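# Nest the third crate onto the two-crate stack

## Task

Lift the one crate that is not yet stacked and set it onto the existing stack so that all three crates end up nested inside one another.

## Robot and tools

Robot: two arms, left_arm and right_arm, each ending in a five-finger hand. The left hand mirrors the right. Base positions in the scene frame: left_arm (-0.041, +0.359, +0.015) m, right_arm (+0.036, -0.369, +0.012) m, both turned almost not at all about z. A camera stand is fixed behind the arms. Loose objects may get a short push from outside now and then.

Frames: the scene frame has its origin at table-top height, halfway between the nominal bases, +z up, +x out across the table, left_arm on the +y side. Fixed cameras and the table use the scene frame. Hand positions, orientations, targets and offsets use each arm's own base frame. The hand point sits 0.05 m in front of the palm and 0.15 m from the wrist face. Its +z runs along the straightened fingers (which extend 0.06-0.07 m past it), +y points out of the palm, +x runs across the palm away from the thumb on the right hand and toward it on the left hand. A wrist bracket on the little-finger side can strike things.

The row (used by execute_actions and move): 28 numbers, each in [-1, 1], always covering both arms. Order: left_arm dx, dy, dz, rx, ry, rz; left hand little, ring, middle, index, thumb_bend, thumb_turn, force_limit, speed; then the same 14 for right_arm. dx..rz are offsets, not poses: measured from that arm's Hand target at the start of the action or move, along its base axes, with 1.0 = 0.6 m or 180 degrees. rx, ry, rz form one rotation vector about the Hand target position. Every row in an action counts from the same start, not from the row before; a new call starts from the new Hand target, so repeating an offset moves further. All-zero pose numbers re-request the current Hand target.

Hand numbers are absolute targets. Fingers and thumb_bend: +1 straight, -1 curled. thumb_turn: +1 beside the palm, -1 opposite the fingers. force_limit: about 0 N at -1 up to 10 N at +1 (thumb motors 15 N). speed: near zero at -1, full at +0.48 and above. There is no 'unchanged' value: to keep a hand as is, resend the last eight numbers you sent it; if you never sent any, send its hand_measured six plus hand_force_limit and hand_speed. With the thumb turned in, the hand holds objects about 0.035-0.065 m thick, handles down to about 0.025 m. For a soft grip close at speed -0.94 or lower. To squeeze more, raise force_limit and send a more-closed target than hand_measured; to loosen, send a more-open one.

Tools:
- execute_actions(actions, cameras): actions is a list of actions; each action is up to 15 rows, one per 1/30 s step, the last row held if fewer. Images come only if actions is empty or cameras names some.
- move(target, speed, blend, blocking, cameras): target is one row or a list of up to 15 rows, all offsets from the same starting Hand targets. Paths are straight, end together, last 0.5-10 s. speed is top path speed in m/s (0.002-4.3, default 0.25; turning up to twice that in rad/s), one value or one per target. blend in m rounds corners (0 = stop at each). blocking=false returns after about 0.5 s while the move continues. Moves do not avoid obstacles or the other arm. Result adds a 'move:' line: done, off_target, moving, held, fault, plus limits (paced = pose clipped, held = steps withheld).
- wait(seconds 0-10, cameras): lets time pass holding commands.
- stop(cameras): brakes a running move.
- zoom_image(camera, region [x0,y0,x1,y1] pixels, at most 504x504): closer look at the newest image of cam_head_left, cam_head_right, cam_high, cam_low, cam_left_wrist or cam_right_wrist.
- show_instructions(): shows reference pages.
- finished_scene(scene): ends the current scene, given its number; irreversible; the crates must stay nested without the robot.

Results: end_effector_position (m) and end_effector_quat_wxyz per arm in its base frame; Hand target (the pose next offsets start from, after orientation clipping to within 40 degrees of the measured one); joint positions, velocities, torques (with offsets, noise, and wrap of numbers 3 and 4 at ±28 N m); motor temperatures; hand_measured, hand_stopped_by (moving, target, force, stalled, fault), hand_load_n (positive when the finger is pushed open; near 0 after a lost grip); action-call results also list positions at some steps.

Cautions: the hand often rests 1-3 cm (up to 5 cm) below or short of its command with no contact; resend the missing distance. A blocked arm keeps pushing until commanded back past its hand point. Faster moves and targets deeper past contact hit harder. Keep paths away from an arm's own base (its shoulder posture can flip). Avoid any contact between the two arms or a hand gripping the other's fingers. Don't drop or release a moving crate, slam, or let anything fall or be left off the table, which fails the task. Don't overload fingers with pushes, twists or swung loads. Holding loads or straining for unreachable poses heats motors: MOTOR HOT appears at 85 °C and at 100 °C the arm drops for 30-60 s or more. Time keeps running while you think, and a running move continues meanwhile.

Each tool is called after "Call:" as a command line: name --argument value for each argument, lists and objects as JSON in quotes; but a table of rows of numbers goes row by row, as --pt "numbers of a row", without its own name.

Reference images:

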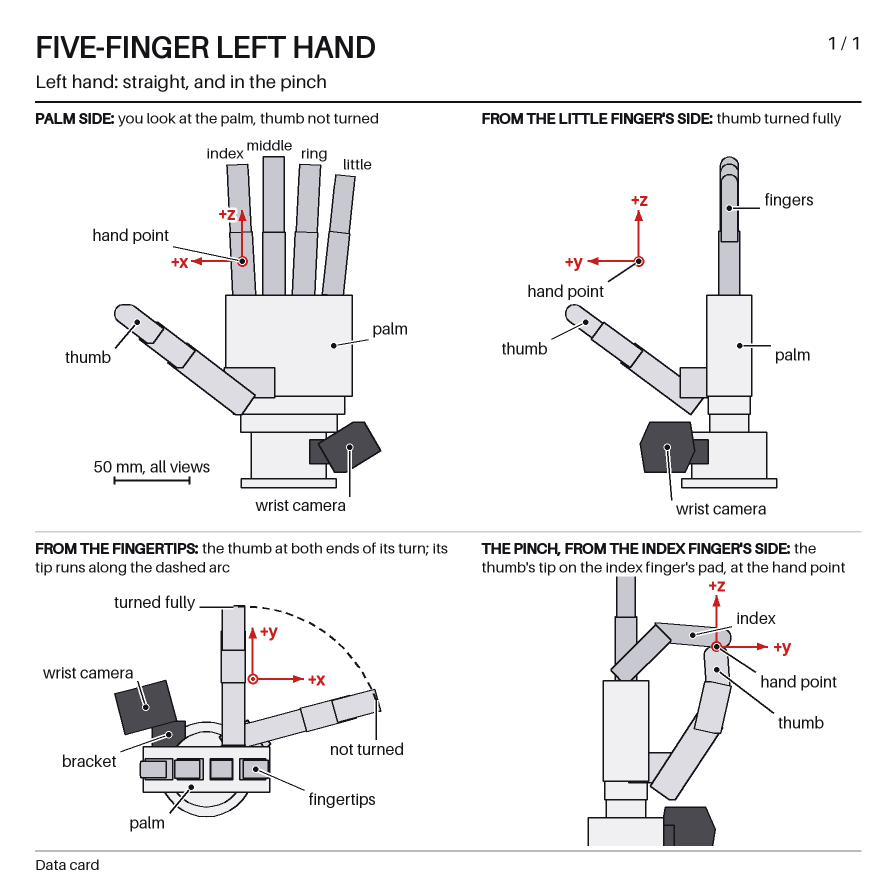

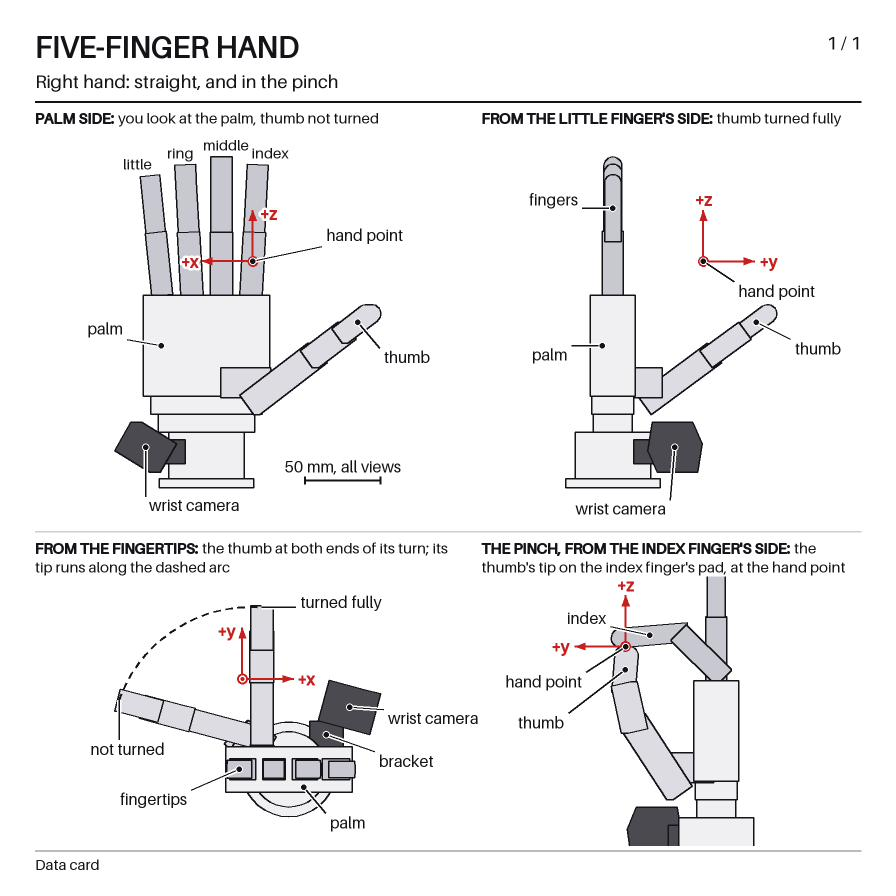

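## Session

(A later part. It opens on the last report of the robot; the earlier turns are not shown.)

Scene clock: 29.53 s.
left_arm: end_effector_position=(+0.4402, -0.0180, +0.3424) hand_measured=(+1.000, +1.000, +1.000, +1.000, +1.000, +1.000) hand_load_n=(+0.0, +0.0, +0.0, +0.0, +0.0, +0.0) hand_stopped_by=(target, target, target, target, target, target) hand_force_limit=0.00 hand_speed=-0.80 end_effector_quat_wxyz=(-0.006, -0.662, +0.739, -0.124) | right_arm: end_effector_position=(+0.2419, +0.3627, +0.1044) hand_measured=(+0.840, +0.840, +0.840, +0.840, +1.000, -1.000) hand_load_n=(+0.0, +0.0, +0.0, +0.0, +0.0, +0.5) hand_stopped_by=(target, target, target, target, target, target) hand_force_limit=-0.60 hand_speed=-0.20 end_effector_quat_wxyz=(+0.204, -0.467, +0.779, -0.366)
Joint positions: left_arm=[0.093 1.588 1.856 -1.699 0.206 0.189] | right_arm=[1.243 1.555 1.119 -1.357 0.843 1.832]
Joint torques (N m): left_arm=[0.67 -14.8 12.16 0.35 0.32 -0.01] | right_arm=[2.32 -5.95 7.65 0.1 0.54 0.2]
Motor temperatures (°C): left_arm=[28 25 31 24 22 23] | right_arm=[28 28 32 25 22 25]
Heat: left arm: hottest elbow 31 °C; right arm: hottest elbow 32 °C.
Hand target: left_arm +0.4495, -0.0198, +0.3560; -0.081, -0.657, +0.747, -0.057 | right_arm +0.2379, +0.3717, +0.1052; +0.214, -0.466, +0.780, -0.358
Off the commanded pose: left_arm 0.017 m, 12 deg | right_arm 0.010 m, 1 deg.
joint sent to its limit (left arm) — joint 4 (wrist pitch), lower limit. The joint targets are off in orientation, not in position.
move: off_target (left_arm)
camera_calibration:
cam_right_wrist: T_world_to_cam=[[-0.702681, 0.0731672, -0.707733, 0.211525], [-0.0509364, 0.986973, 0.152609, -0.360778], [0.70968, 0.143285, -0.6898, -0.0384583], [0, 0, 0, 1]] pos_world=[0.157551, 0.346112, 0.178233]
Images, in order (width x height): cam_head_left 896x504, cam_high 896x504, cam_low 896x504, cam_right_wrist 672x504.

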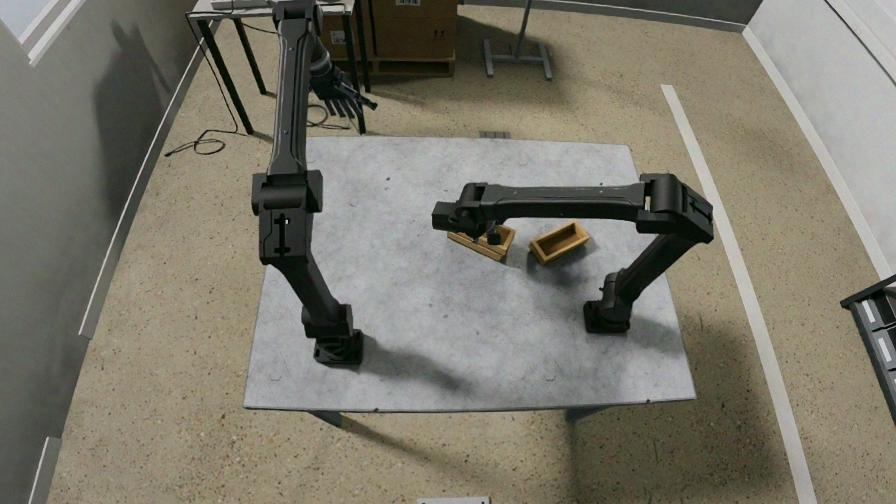

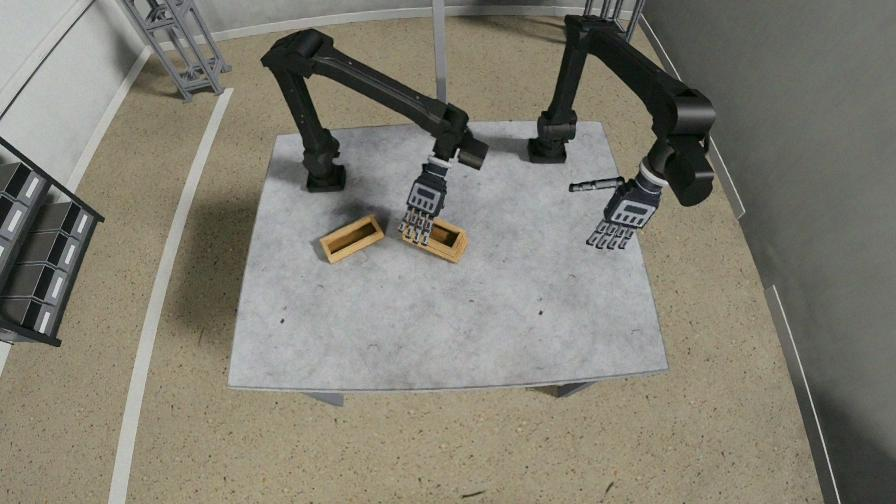

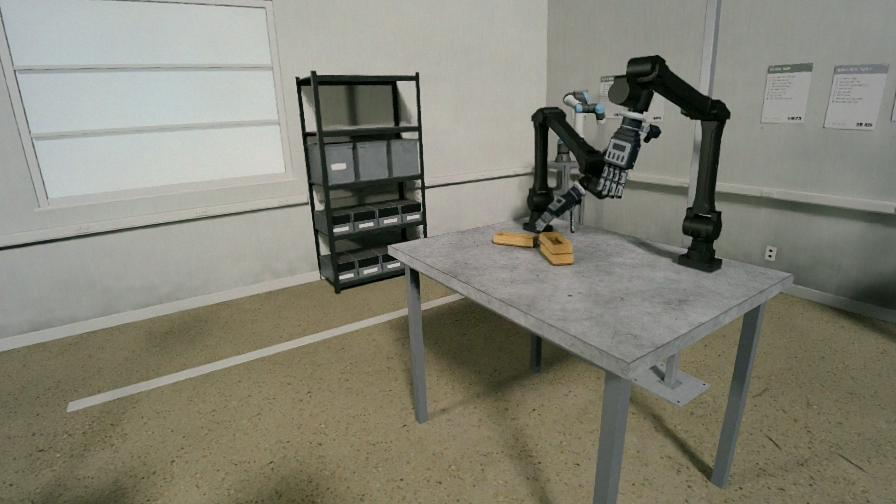

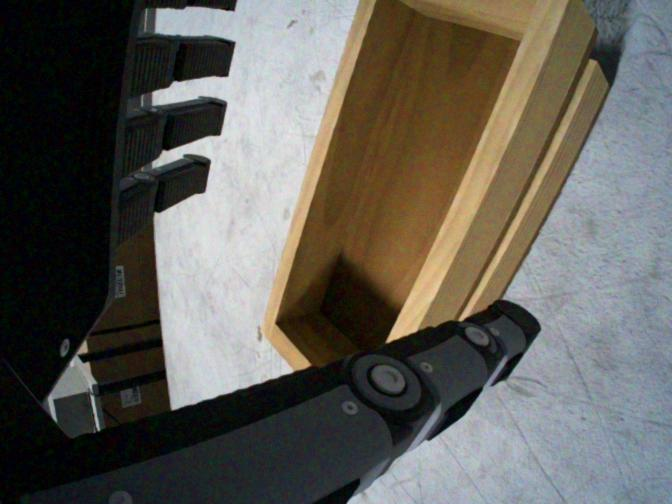

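Call:
move --pt "0 0 0 0 0 0 1 1 1 1 1 1 0 -0.8 0 0 -0.046 0 0 0 0.84 0.84 0.84 0.84 1 -1 -0.6 -0.9" --pt "0 0 0 0 0 0 1 1 1 1 1 1 0 -0.8 0 0 -0.046 0 0 0 0.6 0.6 0.15 0.15 0.5 -1 -0.6 -0.9" --pt "0 0 0 0 0 0 1 1 1 1 1 1 0 -0.8 0 0 -0.046 0 0 0 0.1 0.1 0.15 0.15 0.5 -1 -0.8 -0.9" --speed 0.06 --cameras '["cam_low","cam_high","cam_head_left","cam_right_wrist"]'

Call:
zoom_image --camera "cam_high" --region '[390, 200, 475, 270]'

Call:
zoom_image --camera "cam_right_wrist" --region '[330, 0, 672, 342]'

Scene clock: 35.57 s.
left_arm: end_effector_position=(+0.4402, -0.0180, +0.3424) hand_measured=(+1.000, +1.000, +1.000, +1.000, +1.000, +1.000) hand_load_n=(+0.0, +0.0, +0.0, +0.0, +0.0, +0.0) hand_stopped_by=(target, target, target, target, target, target) hand_force_limit=0.00 hand_speed=-0.80 end_effector_quat_wxyz=(-0.006, -0.662, +0.739, -0.124) | right_arm: end_effector_position=(+0.2421, +0.3631, +0.0770) hand_measured=(+0.358, +0.360, +0.358, +0.358, +0.760, -1.000) hand_load_n=(+1.0, +2.0, +1.0, +2.5, +7.5, +2.0) hand_stopped_by=(force, force, force, force, force, target) hand_force_limit=-0.80 hand_speed=-0.90 end_effector_quat_wxyz=(+0.205, -0.466, +0.779, -0.365)
Joint positions: left_arm=[0.093 1.588 1.856 -1.699 0.206 0.189] | right_arm=[1.243 1.589 1.08 -1.283 0.843 1.834]
Joint torques (N m): left_arm=[0.38 -14.68 12.16 0.32 0.32 -0.02] | right_arm=[2.32 -6.12 7.32 0.12 0.54 0.18]
Heat: left arm: hottest elbow 32 °C; right arm: hottest elbow 33 °C.
Hand target: left_arm +0.4495, -0.0198, +0.3560; -0.081, -0.657, +0.747, -0.057 | right_arm +0.2379, +0.3718, +0.0776; +0.214, -0.466, +0.781, -0.358
Off the commanded pose: left_arm 0.017 m, 12 deg | right_arm 0.010 m, 1 deg.
joint sent to its limit (left arm) — joint 4 (wrist pitch), lower limit. The joint targets are off in orientation, not in position.
move: off_target (left_arm)
camera_calibration:
cam_right_wrist: T_world_to_cam=[[-0.702156, 0.0756494, -0.707993, 0.191277], [-0.0494767, 0.986753, 0.154504, -0.357328], [0.710302, 0.143515, -0.689111, -0.0577554], [0, 0, 0, 1]] pos_world=[0.15765, 0.346414, 0.150831]
Images, in order (width x height): cam_head_left 896x504, cam_high 896x504, cam_low 896x504, cam_right_wrist 672x504.

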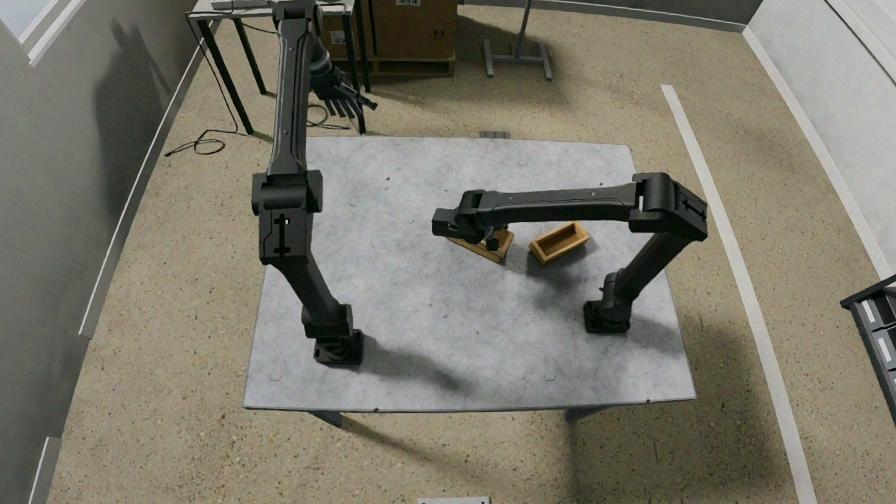

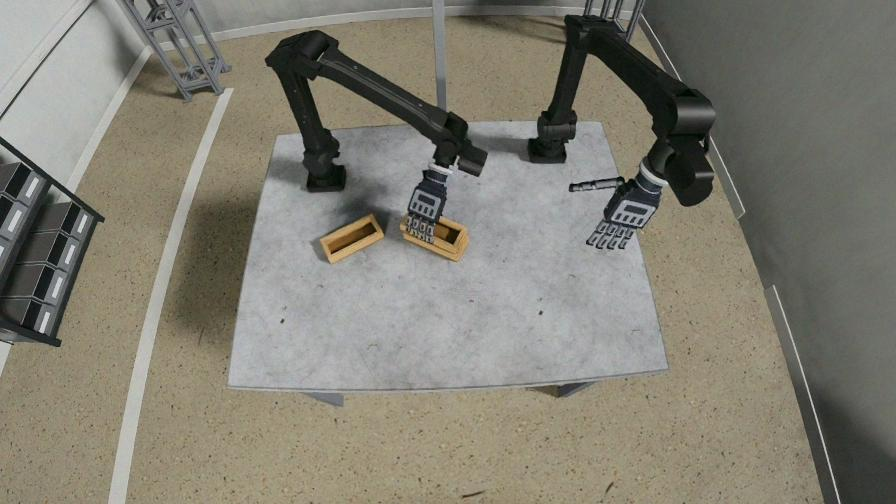

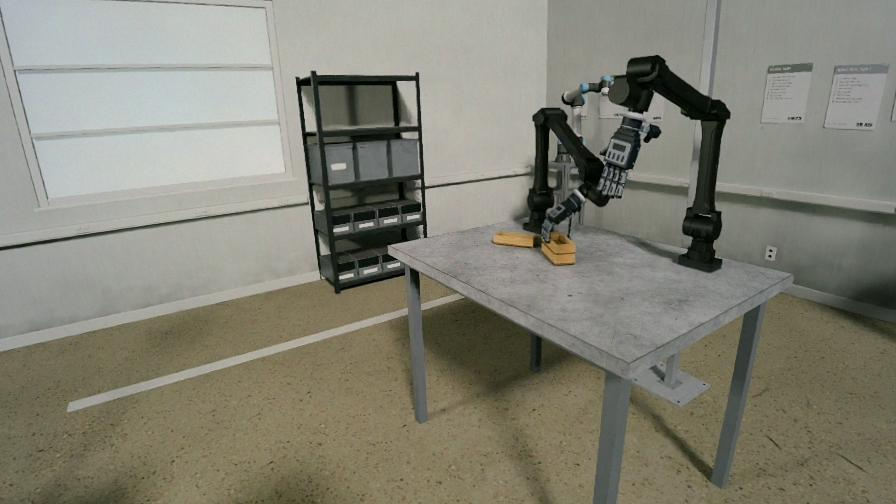

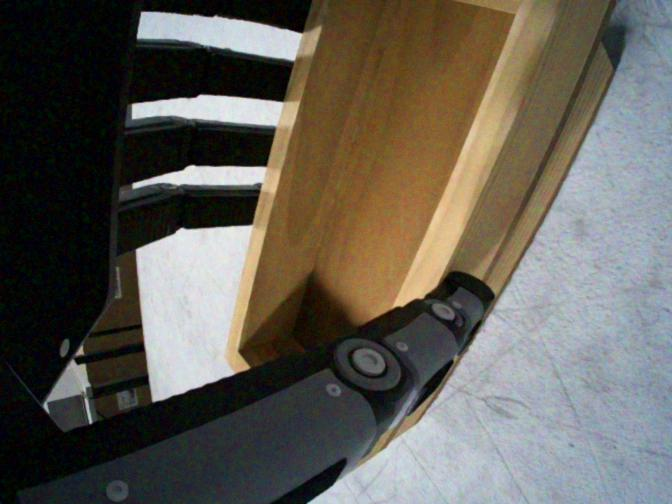

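Scaled by 5.929.

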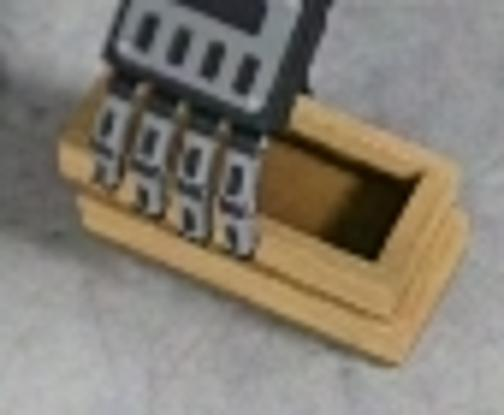

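Scaled by 1.474 from the camera's 672x504 image, which has a finer 960x720 frame.

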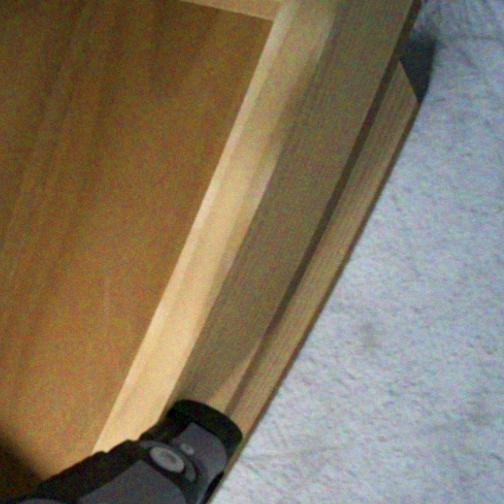

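Call:
move --target '[0,0,0,0,0,0,1,1,1,1,1,1,0,-0.8, 0.008,0.024,0.095,0,0,0,0.1,0.1,0.15,0.15,0.5,-1,-0.8,-0.9]' --speed 0.08 --cameras '["cam_low","cam_high","cam_head_left","cam_right_wrist"]'

Call:
zoom_image --camera "cam_high" --region '[390, 200, 475, 270]'

Call:
zoom_image --camera "cam_head_left" --region '[440, 200, 520, 265]'

Call:
zoom_image --camera "cam_low" --region '[530, 215, 590, 275]'

Call:
zoom_image --camera "cam_right_wrist" --region '[330, 0, 672, 342]'

Scene clock: 37.70 s.
left_arm: end_effector_position=(+0.4402, -0.0180, +0.3424) hand_measured=(+1.000, +1.000, +1.000, +1.000, +1.000, +1.000) hand_load_n=(+0.0, +0.0, +0.0, +0.0, +0.0, +0.0) hand_stopped_by=(target, target, target, target, target, target) hand_force_limit=0.00 hand_speed=-0.80 end_effector_quat_wxyz=(-0.006, -0.662, +0.739, -0.124) | right_arm: end_effector_position=(+0.2428, +0.3665, +0.1101) hand_measured=(+0.358, +0.360, +0.358, +0.358, +0.760, -1.000) hand_load_n=(+0.5, +2.0, +1.0, +2.5, +7.5, +1.5) hand_stopped_by=(force, force, force, force, force, target) hand_force_limit=-0.80 hand_speed=-0.90 end_effector_quat_wxyz=(+0.190, -0.472, +0.775, -0.376)
Joint positions: left_arm=[0.093 1.588 1.856 -1.699 0.206 0.189] | right_arm=[1.243 1.582 1.167 -1.417 0.84 1.837]
Joint torques (N m): left_arm=[0.67 -14.68 12.34 0.35 0.32 -0.01] | right_arm=[2.26 -7.82 11.25 -0.73 0.63 0.14]
Heat: left arm: hottest elbow 32 °C; right arm: hottest elbow 33 °C.
Hand target: left_arm +0.4495, -0.0198, +0.3560; -0.081, -0.657, +0.747, -0.057 | right_arm +0.2427, +0.3862, +0.1346; +0.214, -0.465, +0.781, -0.358
Off the commanded pose: left_arm 0.017 m, 12 deg | right_arm 0.031 m, 4 deg.
joint sent to its limit (left arm) — joint 4 (wrist pitch), lower limit. The joint targets are off in orientation, not in position.
move: off_target (left_arm, right_arm)
camera_calibration:
cam_right_wrist: T_world_to_cam=[[-0.712144, 0.0522452, -0.700087, 0.225086], [-0.0451535, 0.991753, 0.119942, -0.364943], [0.70058, 0.117028, -0.703912, -0.0222981], [0, 0, 0, 1]] pos_world=[0.159436, 0.352783, 0.185656]
Images, in order (width x height): cam_head_left 896x504, cam_high 896x504, cam_low 896x504, cam_right_wrist 672x504.

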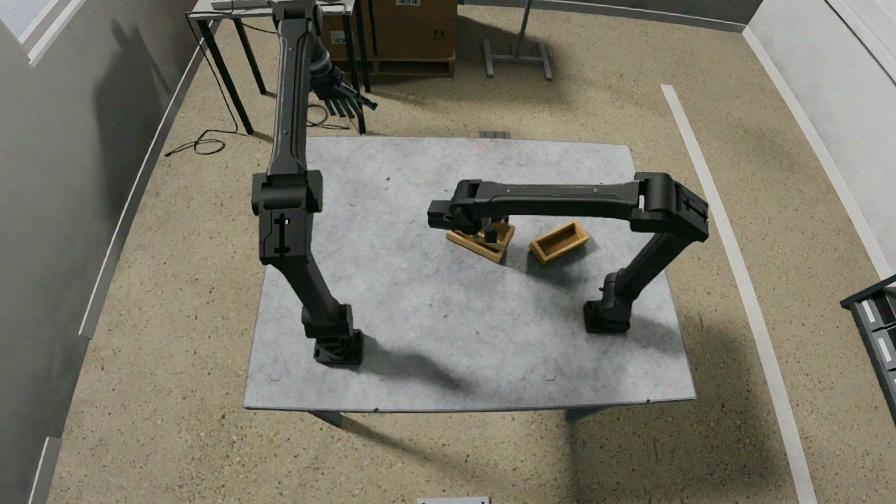

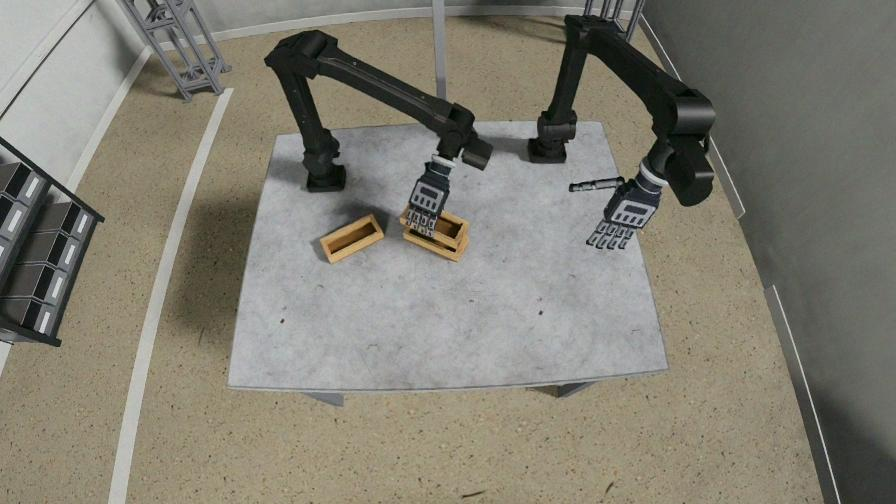

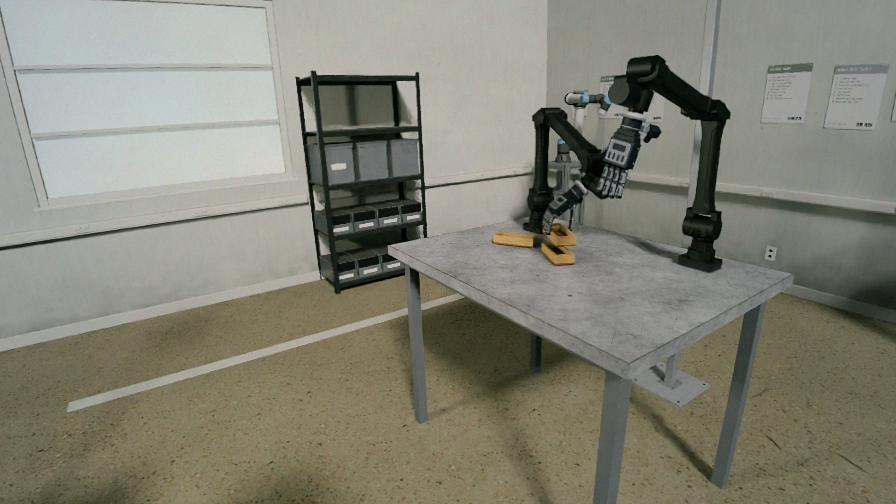

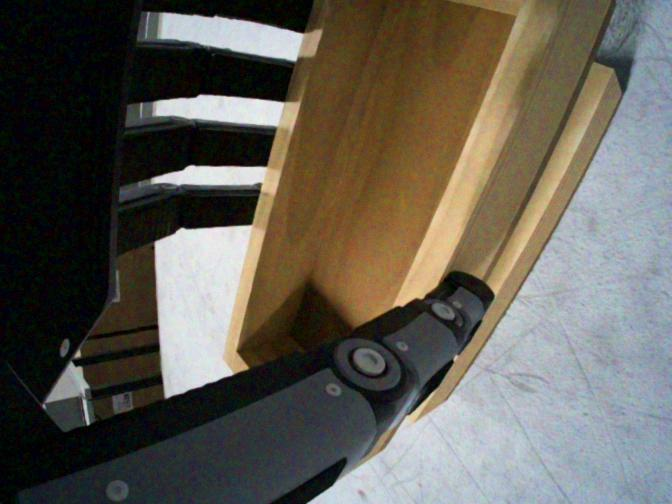

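Scaled by 5.929.

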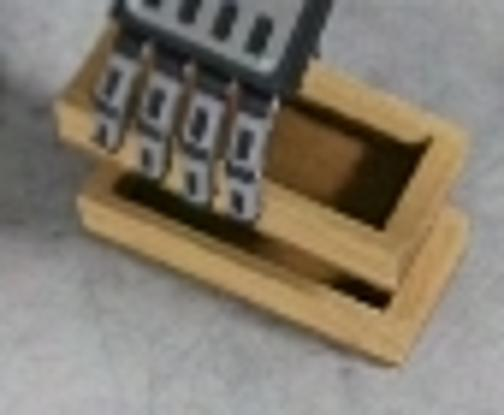

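Scaled by 6.300.

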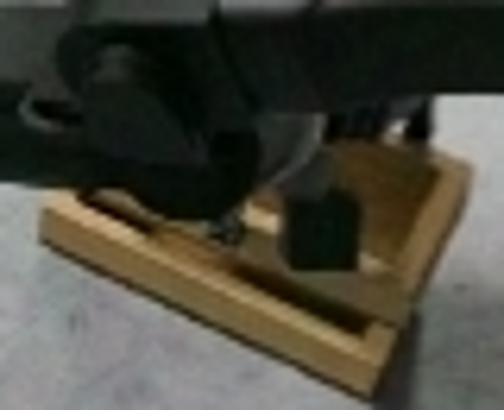

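Scaled by 8.400.

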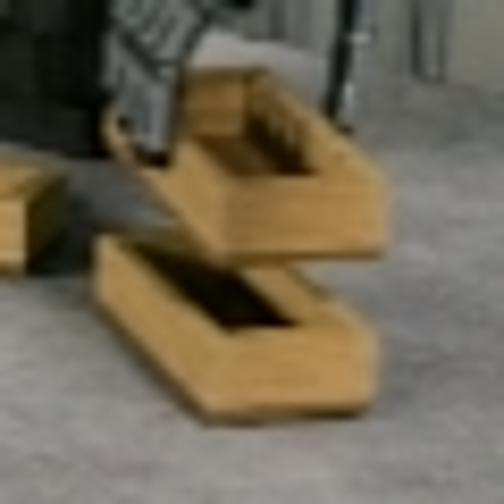

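Scaled by 1.474 from the camera's 672x504 image, which has a finer 960x720 frame.

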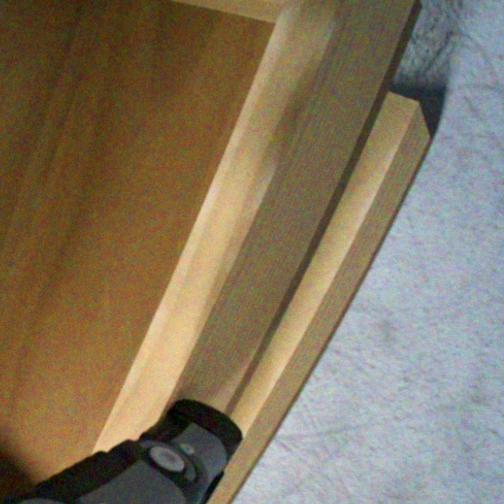

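Call:
zoom_image --camera "cam_head_left" --region '[460, 220, 520, 265]'

Call:
zoom_image --camera "cam_low" --region '[535, 215, 585, 270]'

Call:
zoom_image --camera "cam_high" --region '[395, 205, 435, 265]'

Call:
zoom_image --camera "cam_high" --region '[430, 205, 475, 270]'

Scaled by 8.400.

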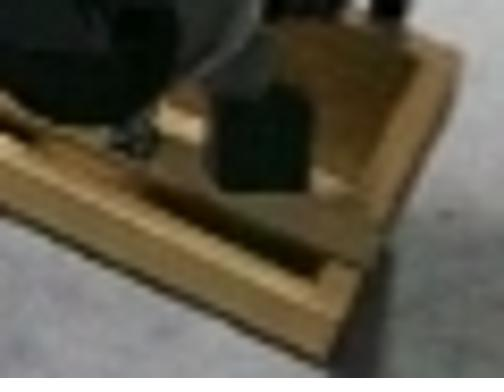

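Scaled by 9.164.

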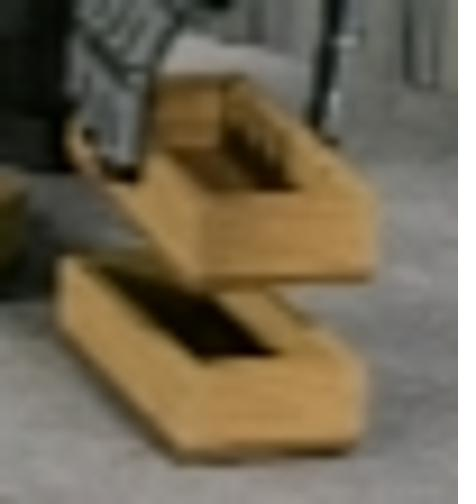

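Scaled by 8.400.

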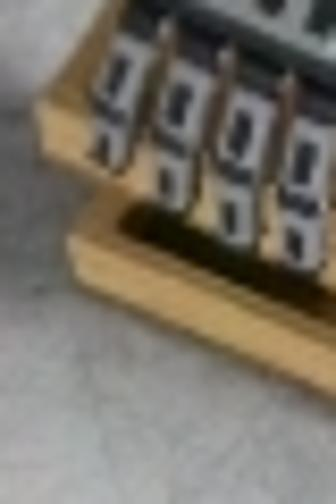

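Scaled by 7.754.

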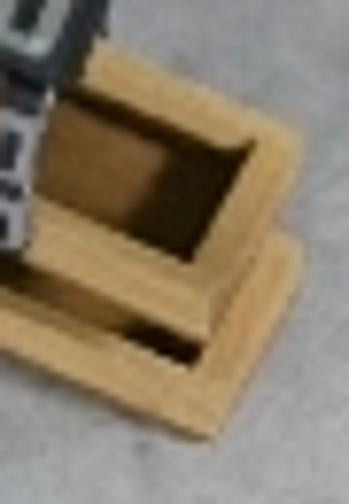

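Call:
zoom_image --camera "cam_right_wrist" --region '[520, 0, 672, 152]'

Call:
zoom_image --camera "cam_right_wrist" --region '[430, 180, 582, 332]'

Call:
zoom_image --camera "cam_right_wrist" --region '[350, 330, 502, 482]'

Scaled by 3.316 from the camera's 672x504 image, which has a finer 960x720 frame.

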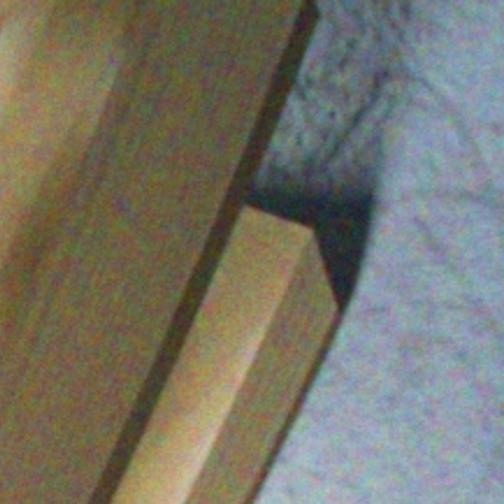

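Scaled by 3.316 from the camera's 672x504 image, which has a finer 960x720 frame.

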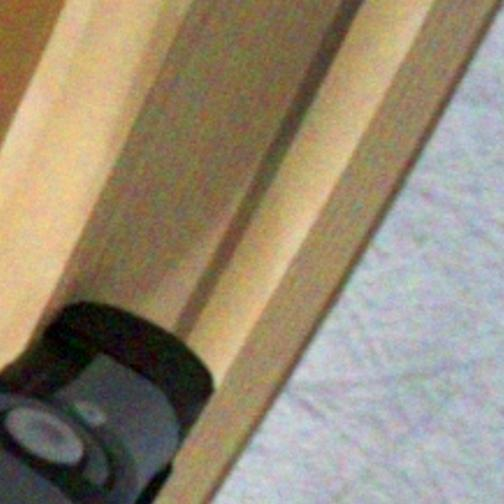

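Scaled by 3.316 from the camera's 672x504 image, which has a finer 960x720 frame.

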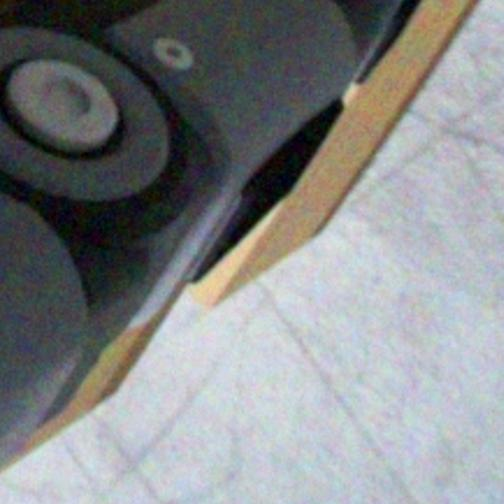

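Call:
move --target '[0,0,0,0,0,0,1,1,1,1,1,1,0,-0.8, 0.0028,-0.0115,-0.0693,0.0136,-0.0076,0,0.1,0.1,0.15,0.15,0.5,-1,-0.8,-0.9]' --speed 0.06 --cameras '["cam_low","cam_high","cam_head_left","cam_right_wrist"]'

Call:
zoom_image --camera "cam_high" --region '[395, 210, 435, 270]'

Call:
zoom_image --camera "cam_high" --region '[430, 210, 475, 270]'

Call:
zoom_image --camera "cam_head_left" --region '[460, 220, 520, 265]'

Call:
zoom_image --camera "cam_low" --region '[535, 220, 585, 275]'

Call:
zoom_image --camera "cam_right_wrist" --region '[520, 0, 672, 152]'

Call:
zoom_image --camera "cam_right_wrist" --region '[430, 180, 582, 332]'

Call:
zoom_image --camera "cam_right_wrist" --region '[350, 330, 502, 482]'

Scene clock: 46.33 s.
left_arm: end_effector_position=(+0.4402, -0.0180, +0.3424) hand_measured=(+1.000, +1.000, +1.000, +1.000, +1.000, +1.000) hand_load_n=(+0.0, +0.0, +0.0, +0.0, +0.0, +0.0) hand_stopped_by=(target, target, target, target, target, target) hand_force_limit=0.00 hand_speed=-0.80 end_effector_quat_wxyz=(-0.006, -0.662, +0.739, -0.124) | right_arm: end_effector_position=(+0.2452, +0.3710, +0.0836) hand_measured=(+0.358, +0.360, +0.358, +0.358, +0.760, -1.000) hand_load_n=(+0.5, +2.0, +1.0, +3.0, +7.5, +1.5) hand_stopped_by=(force, force, force, force, force, target) hand_force_limit=-0.80 hand_speed=-0.90 end_effector_quat_wxyz=(+0.217, -0.460, +0.784, -0.356)
Joint positions: left_arm=[0.093 1.588 1.856 -1.699 0.206 0.189] | right_arm=[1.243 1.582 1.09 -1.268 0.845 1.837]
Joint torques (N m): left_arm=[0.67 -14.97 12.11 0.24 0.3 0] | right_arm=[1.9 -7.41 7.58 0.16 0.88 0.11]
Heat: left arm: hottest elbow 33 °C; right arm: hottest elbow 33 °C.
Hand target: left_arm +0.4495, -0.0198, +0.3560; -0.081, -0.657, +0.747, -0.057 | right_arm +0.2444, +0.3793, +0.0931; +0.233, -0.457, +0.785, -0.347
Off the commanded pose: left_arm 0.017 m, 12 deg | right_arm 0.013 m, 2 deg.
joint sent to its limit (left arm) — joint 4 (wrist pitch), lower limit. The joint targets are off in orientation, not in position.
move: off_target (left_arm, right_arm)
camera_calibration:
cam_right_wrist: T_world_to_cam=[[-0.692501, 0.0988831, -0.714608, 0.187086], [-0.0504744, 0.981493, 0.184726, -0.366324], [0.719649, 0.163992, -0.674694, -0.0676633], [0, 0, 0, 1]] pos_world=[0.159761, 0.352141, 0.155711]
Images, in order (width x height): cam_head_left 896x504, cam_high 896x504, cam_low 896x504, cam_right_wrist 672x504.

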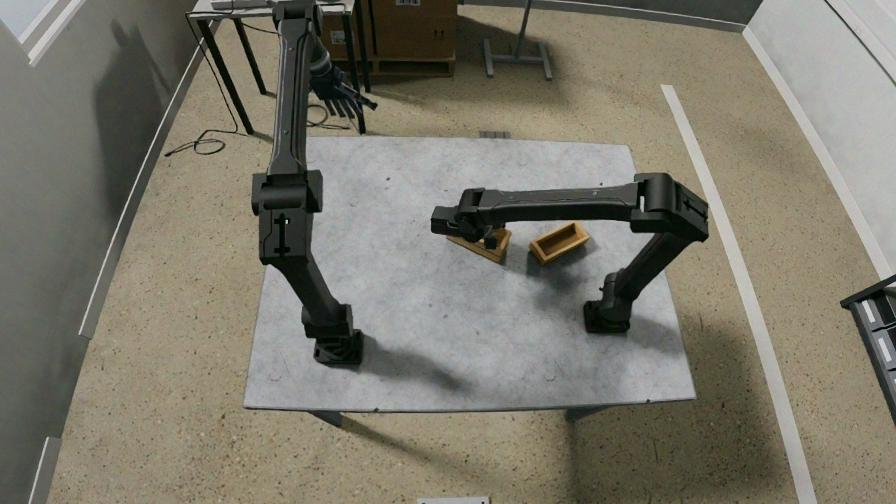

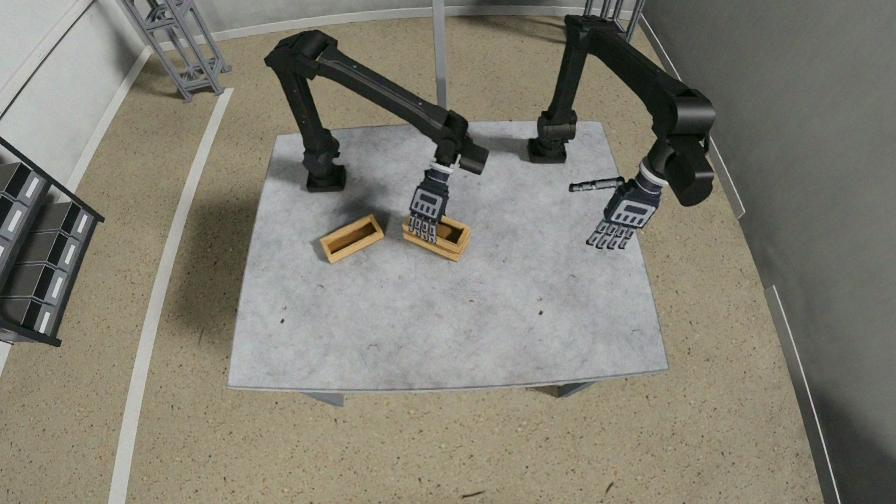

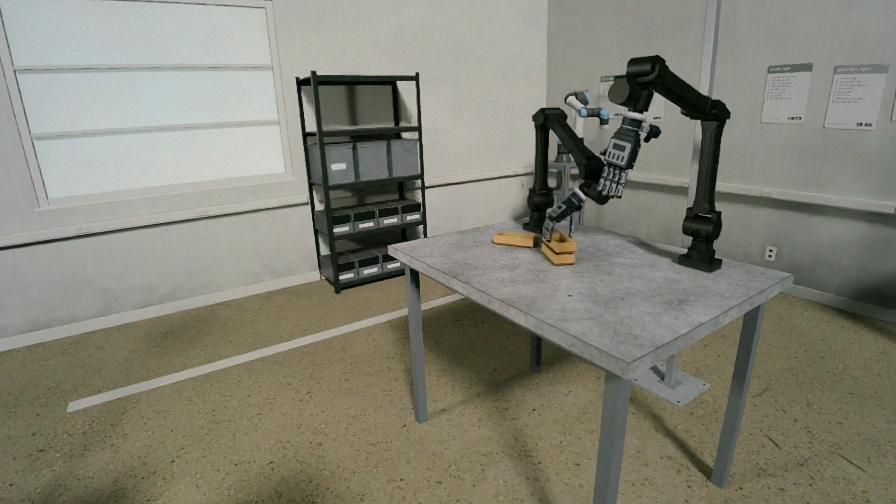

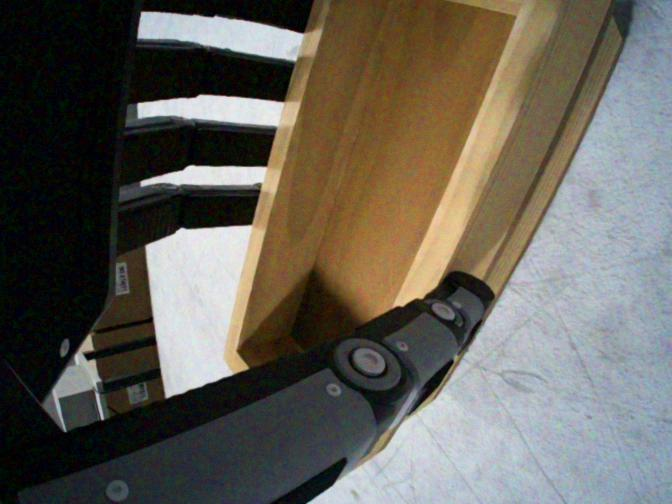

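Scaled by 8.400.

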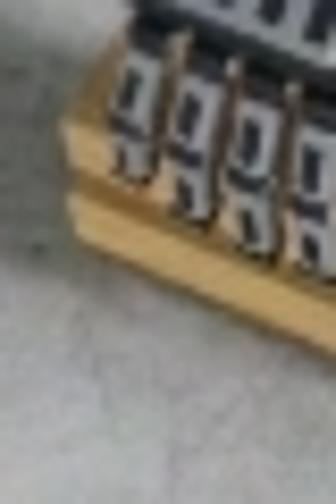

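Scaled by 8.400.

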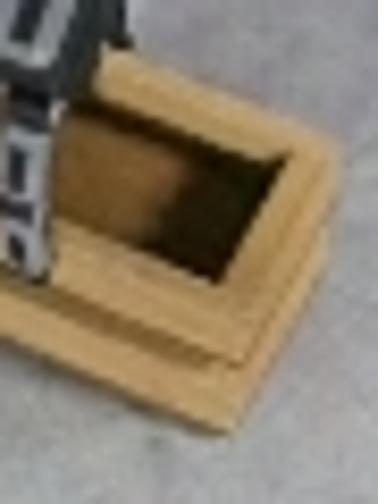

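Scaled by 8.400.

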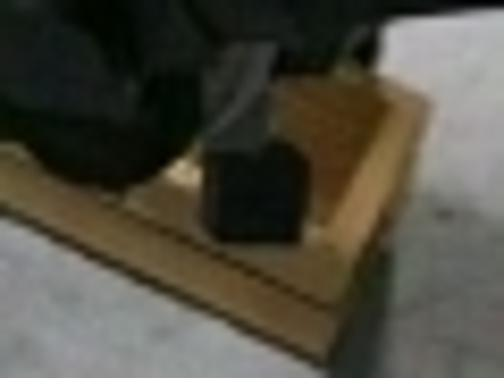

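Scaled by 9.164.

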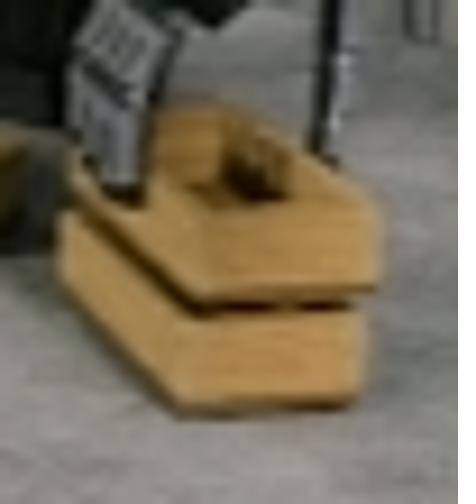

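Scaled by 3.316 from the camera's 672x504 image, which has a finer 960x720 frame.

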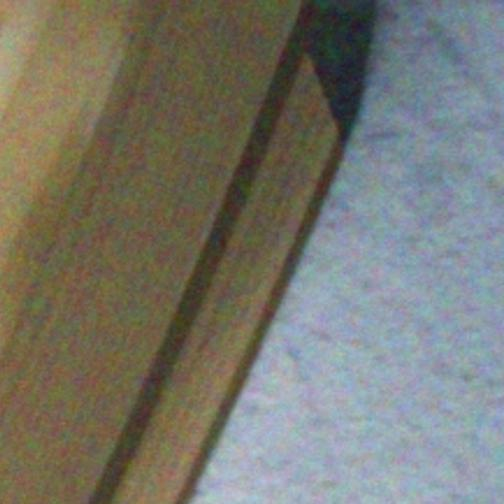

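Scaled by 3.316 from the camera's 672x504 image, which has a finer 960x720 frame.

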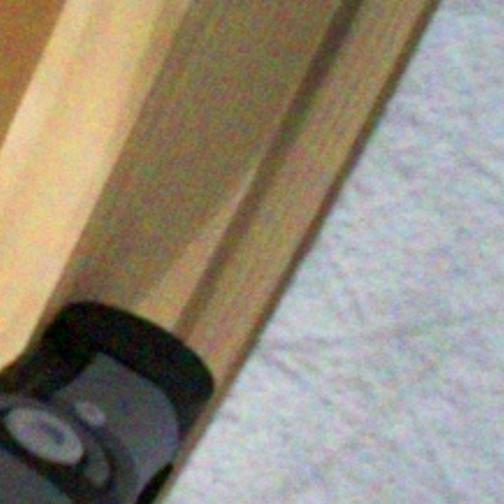

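Scaled by 3.316 from the camera's 672x504 image, which has a finer 960x720 frame.

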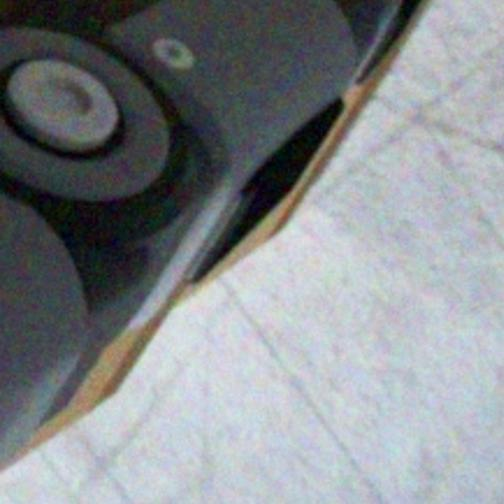

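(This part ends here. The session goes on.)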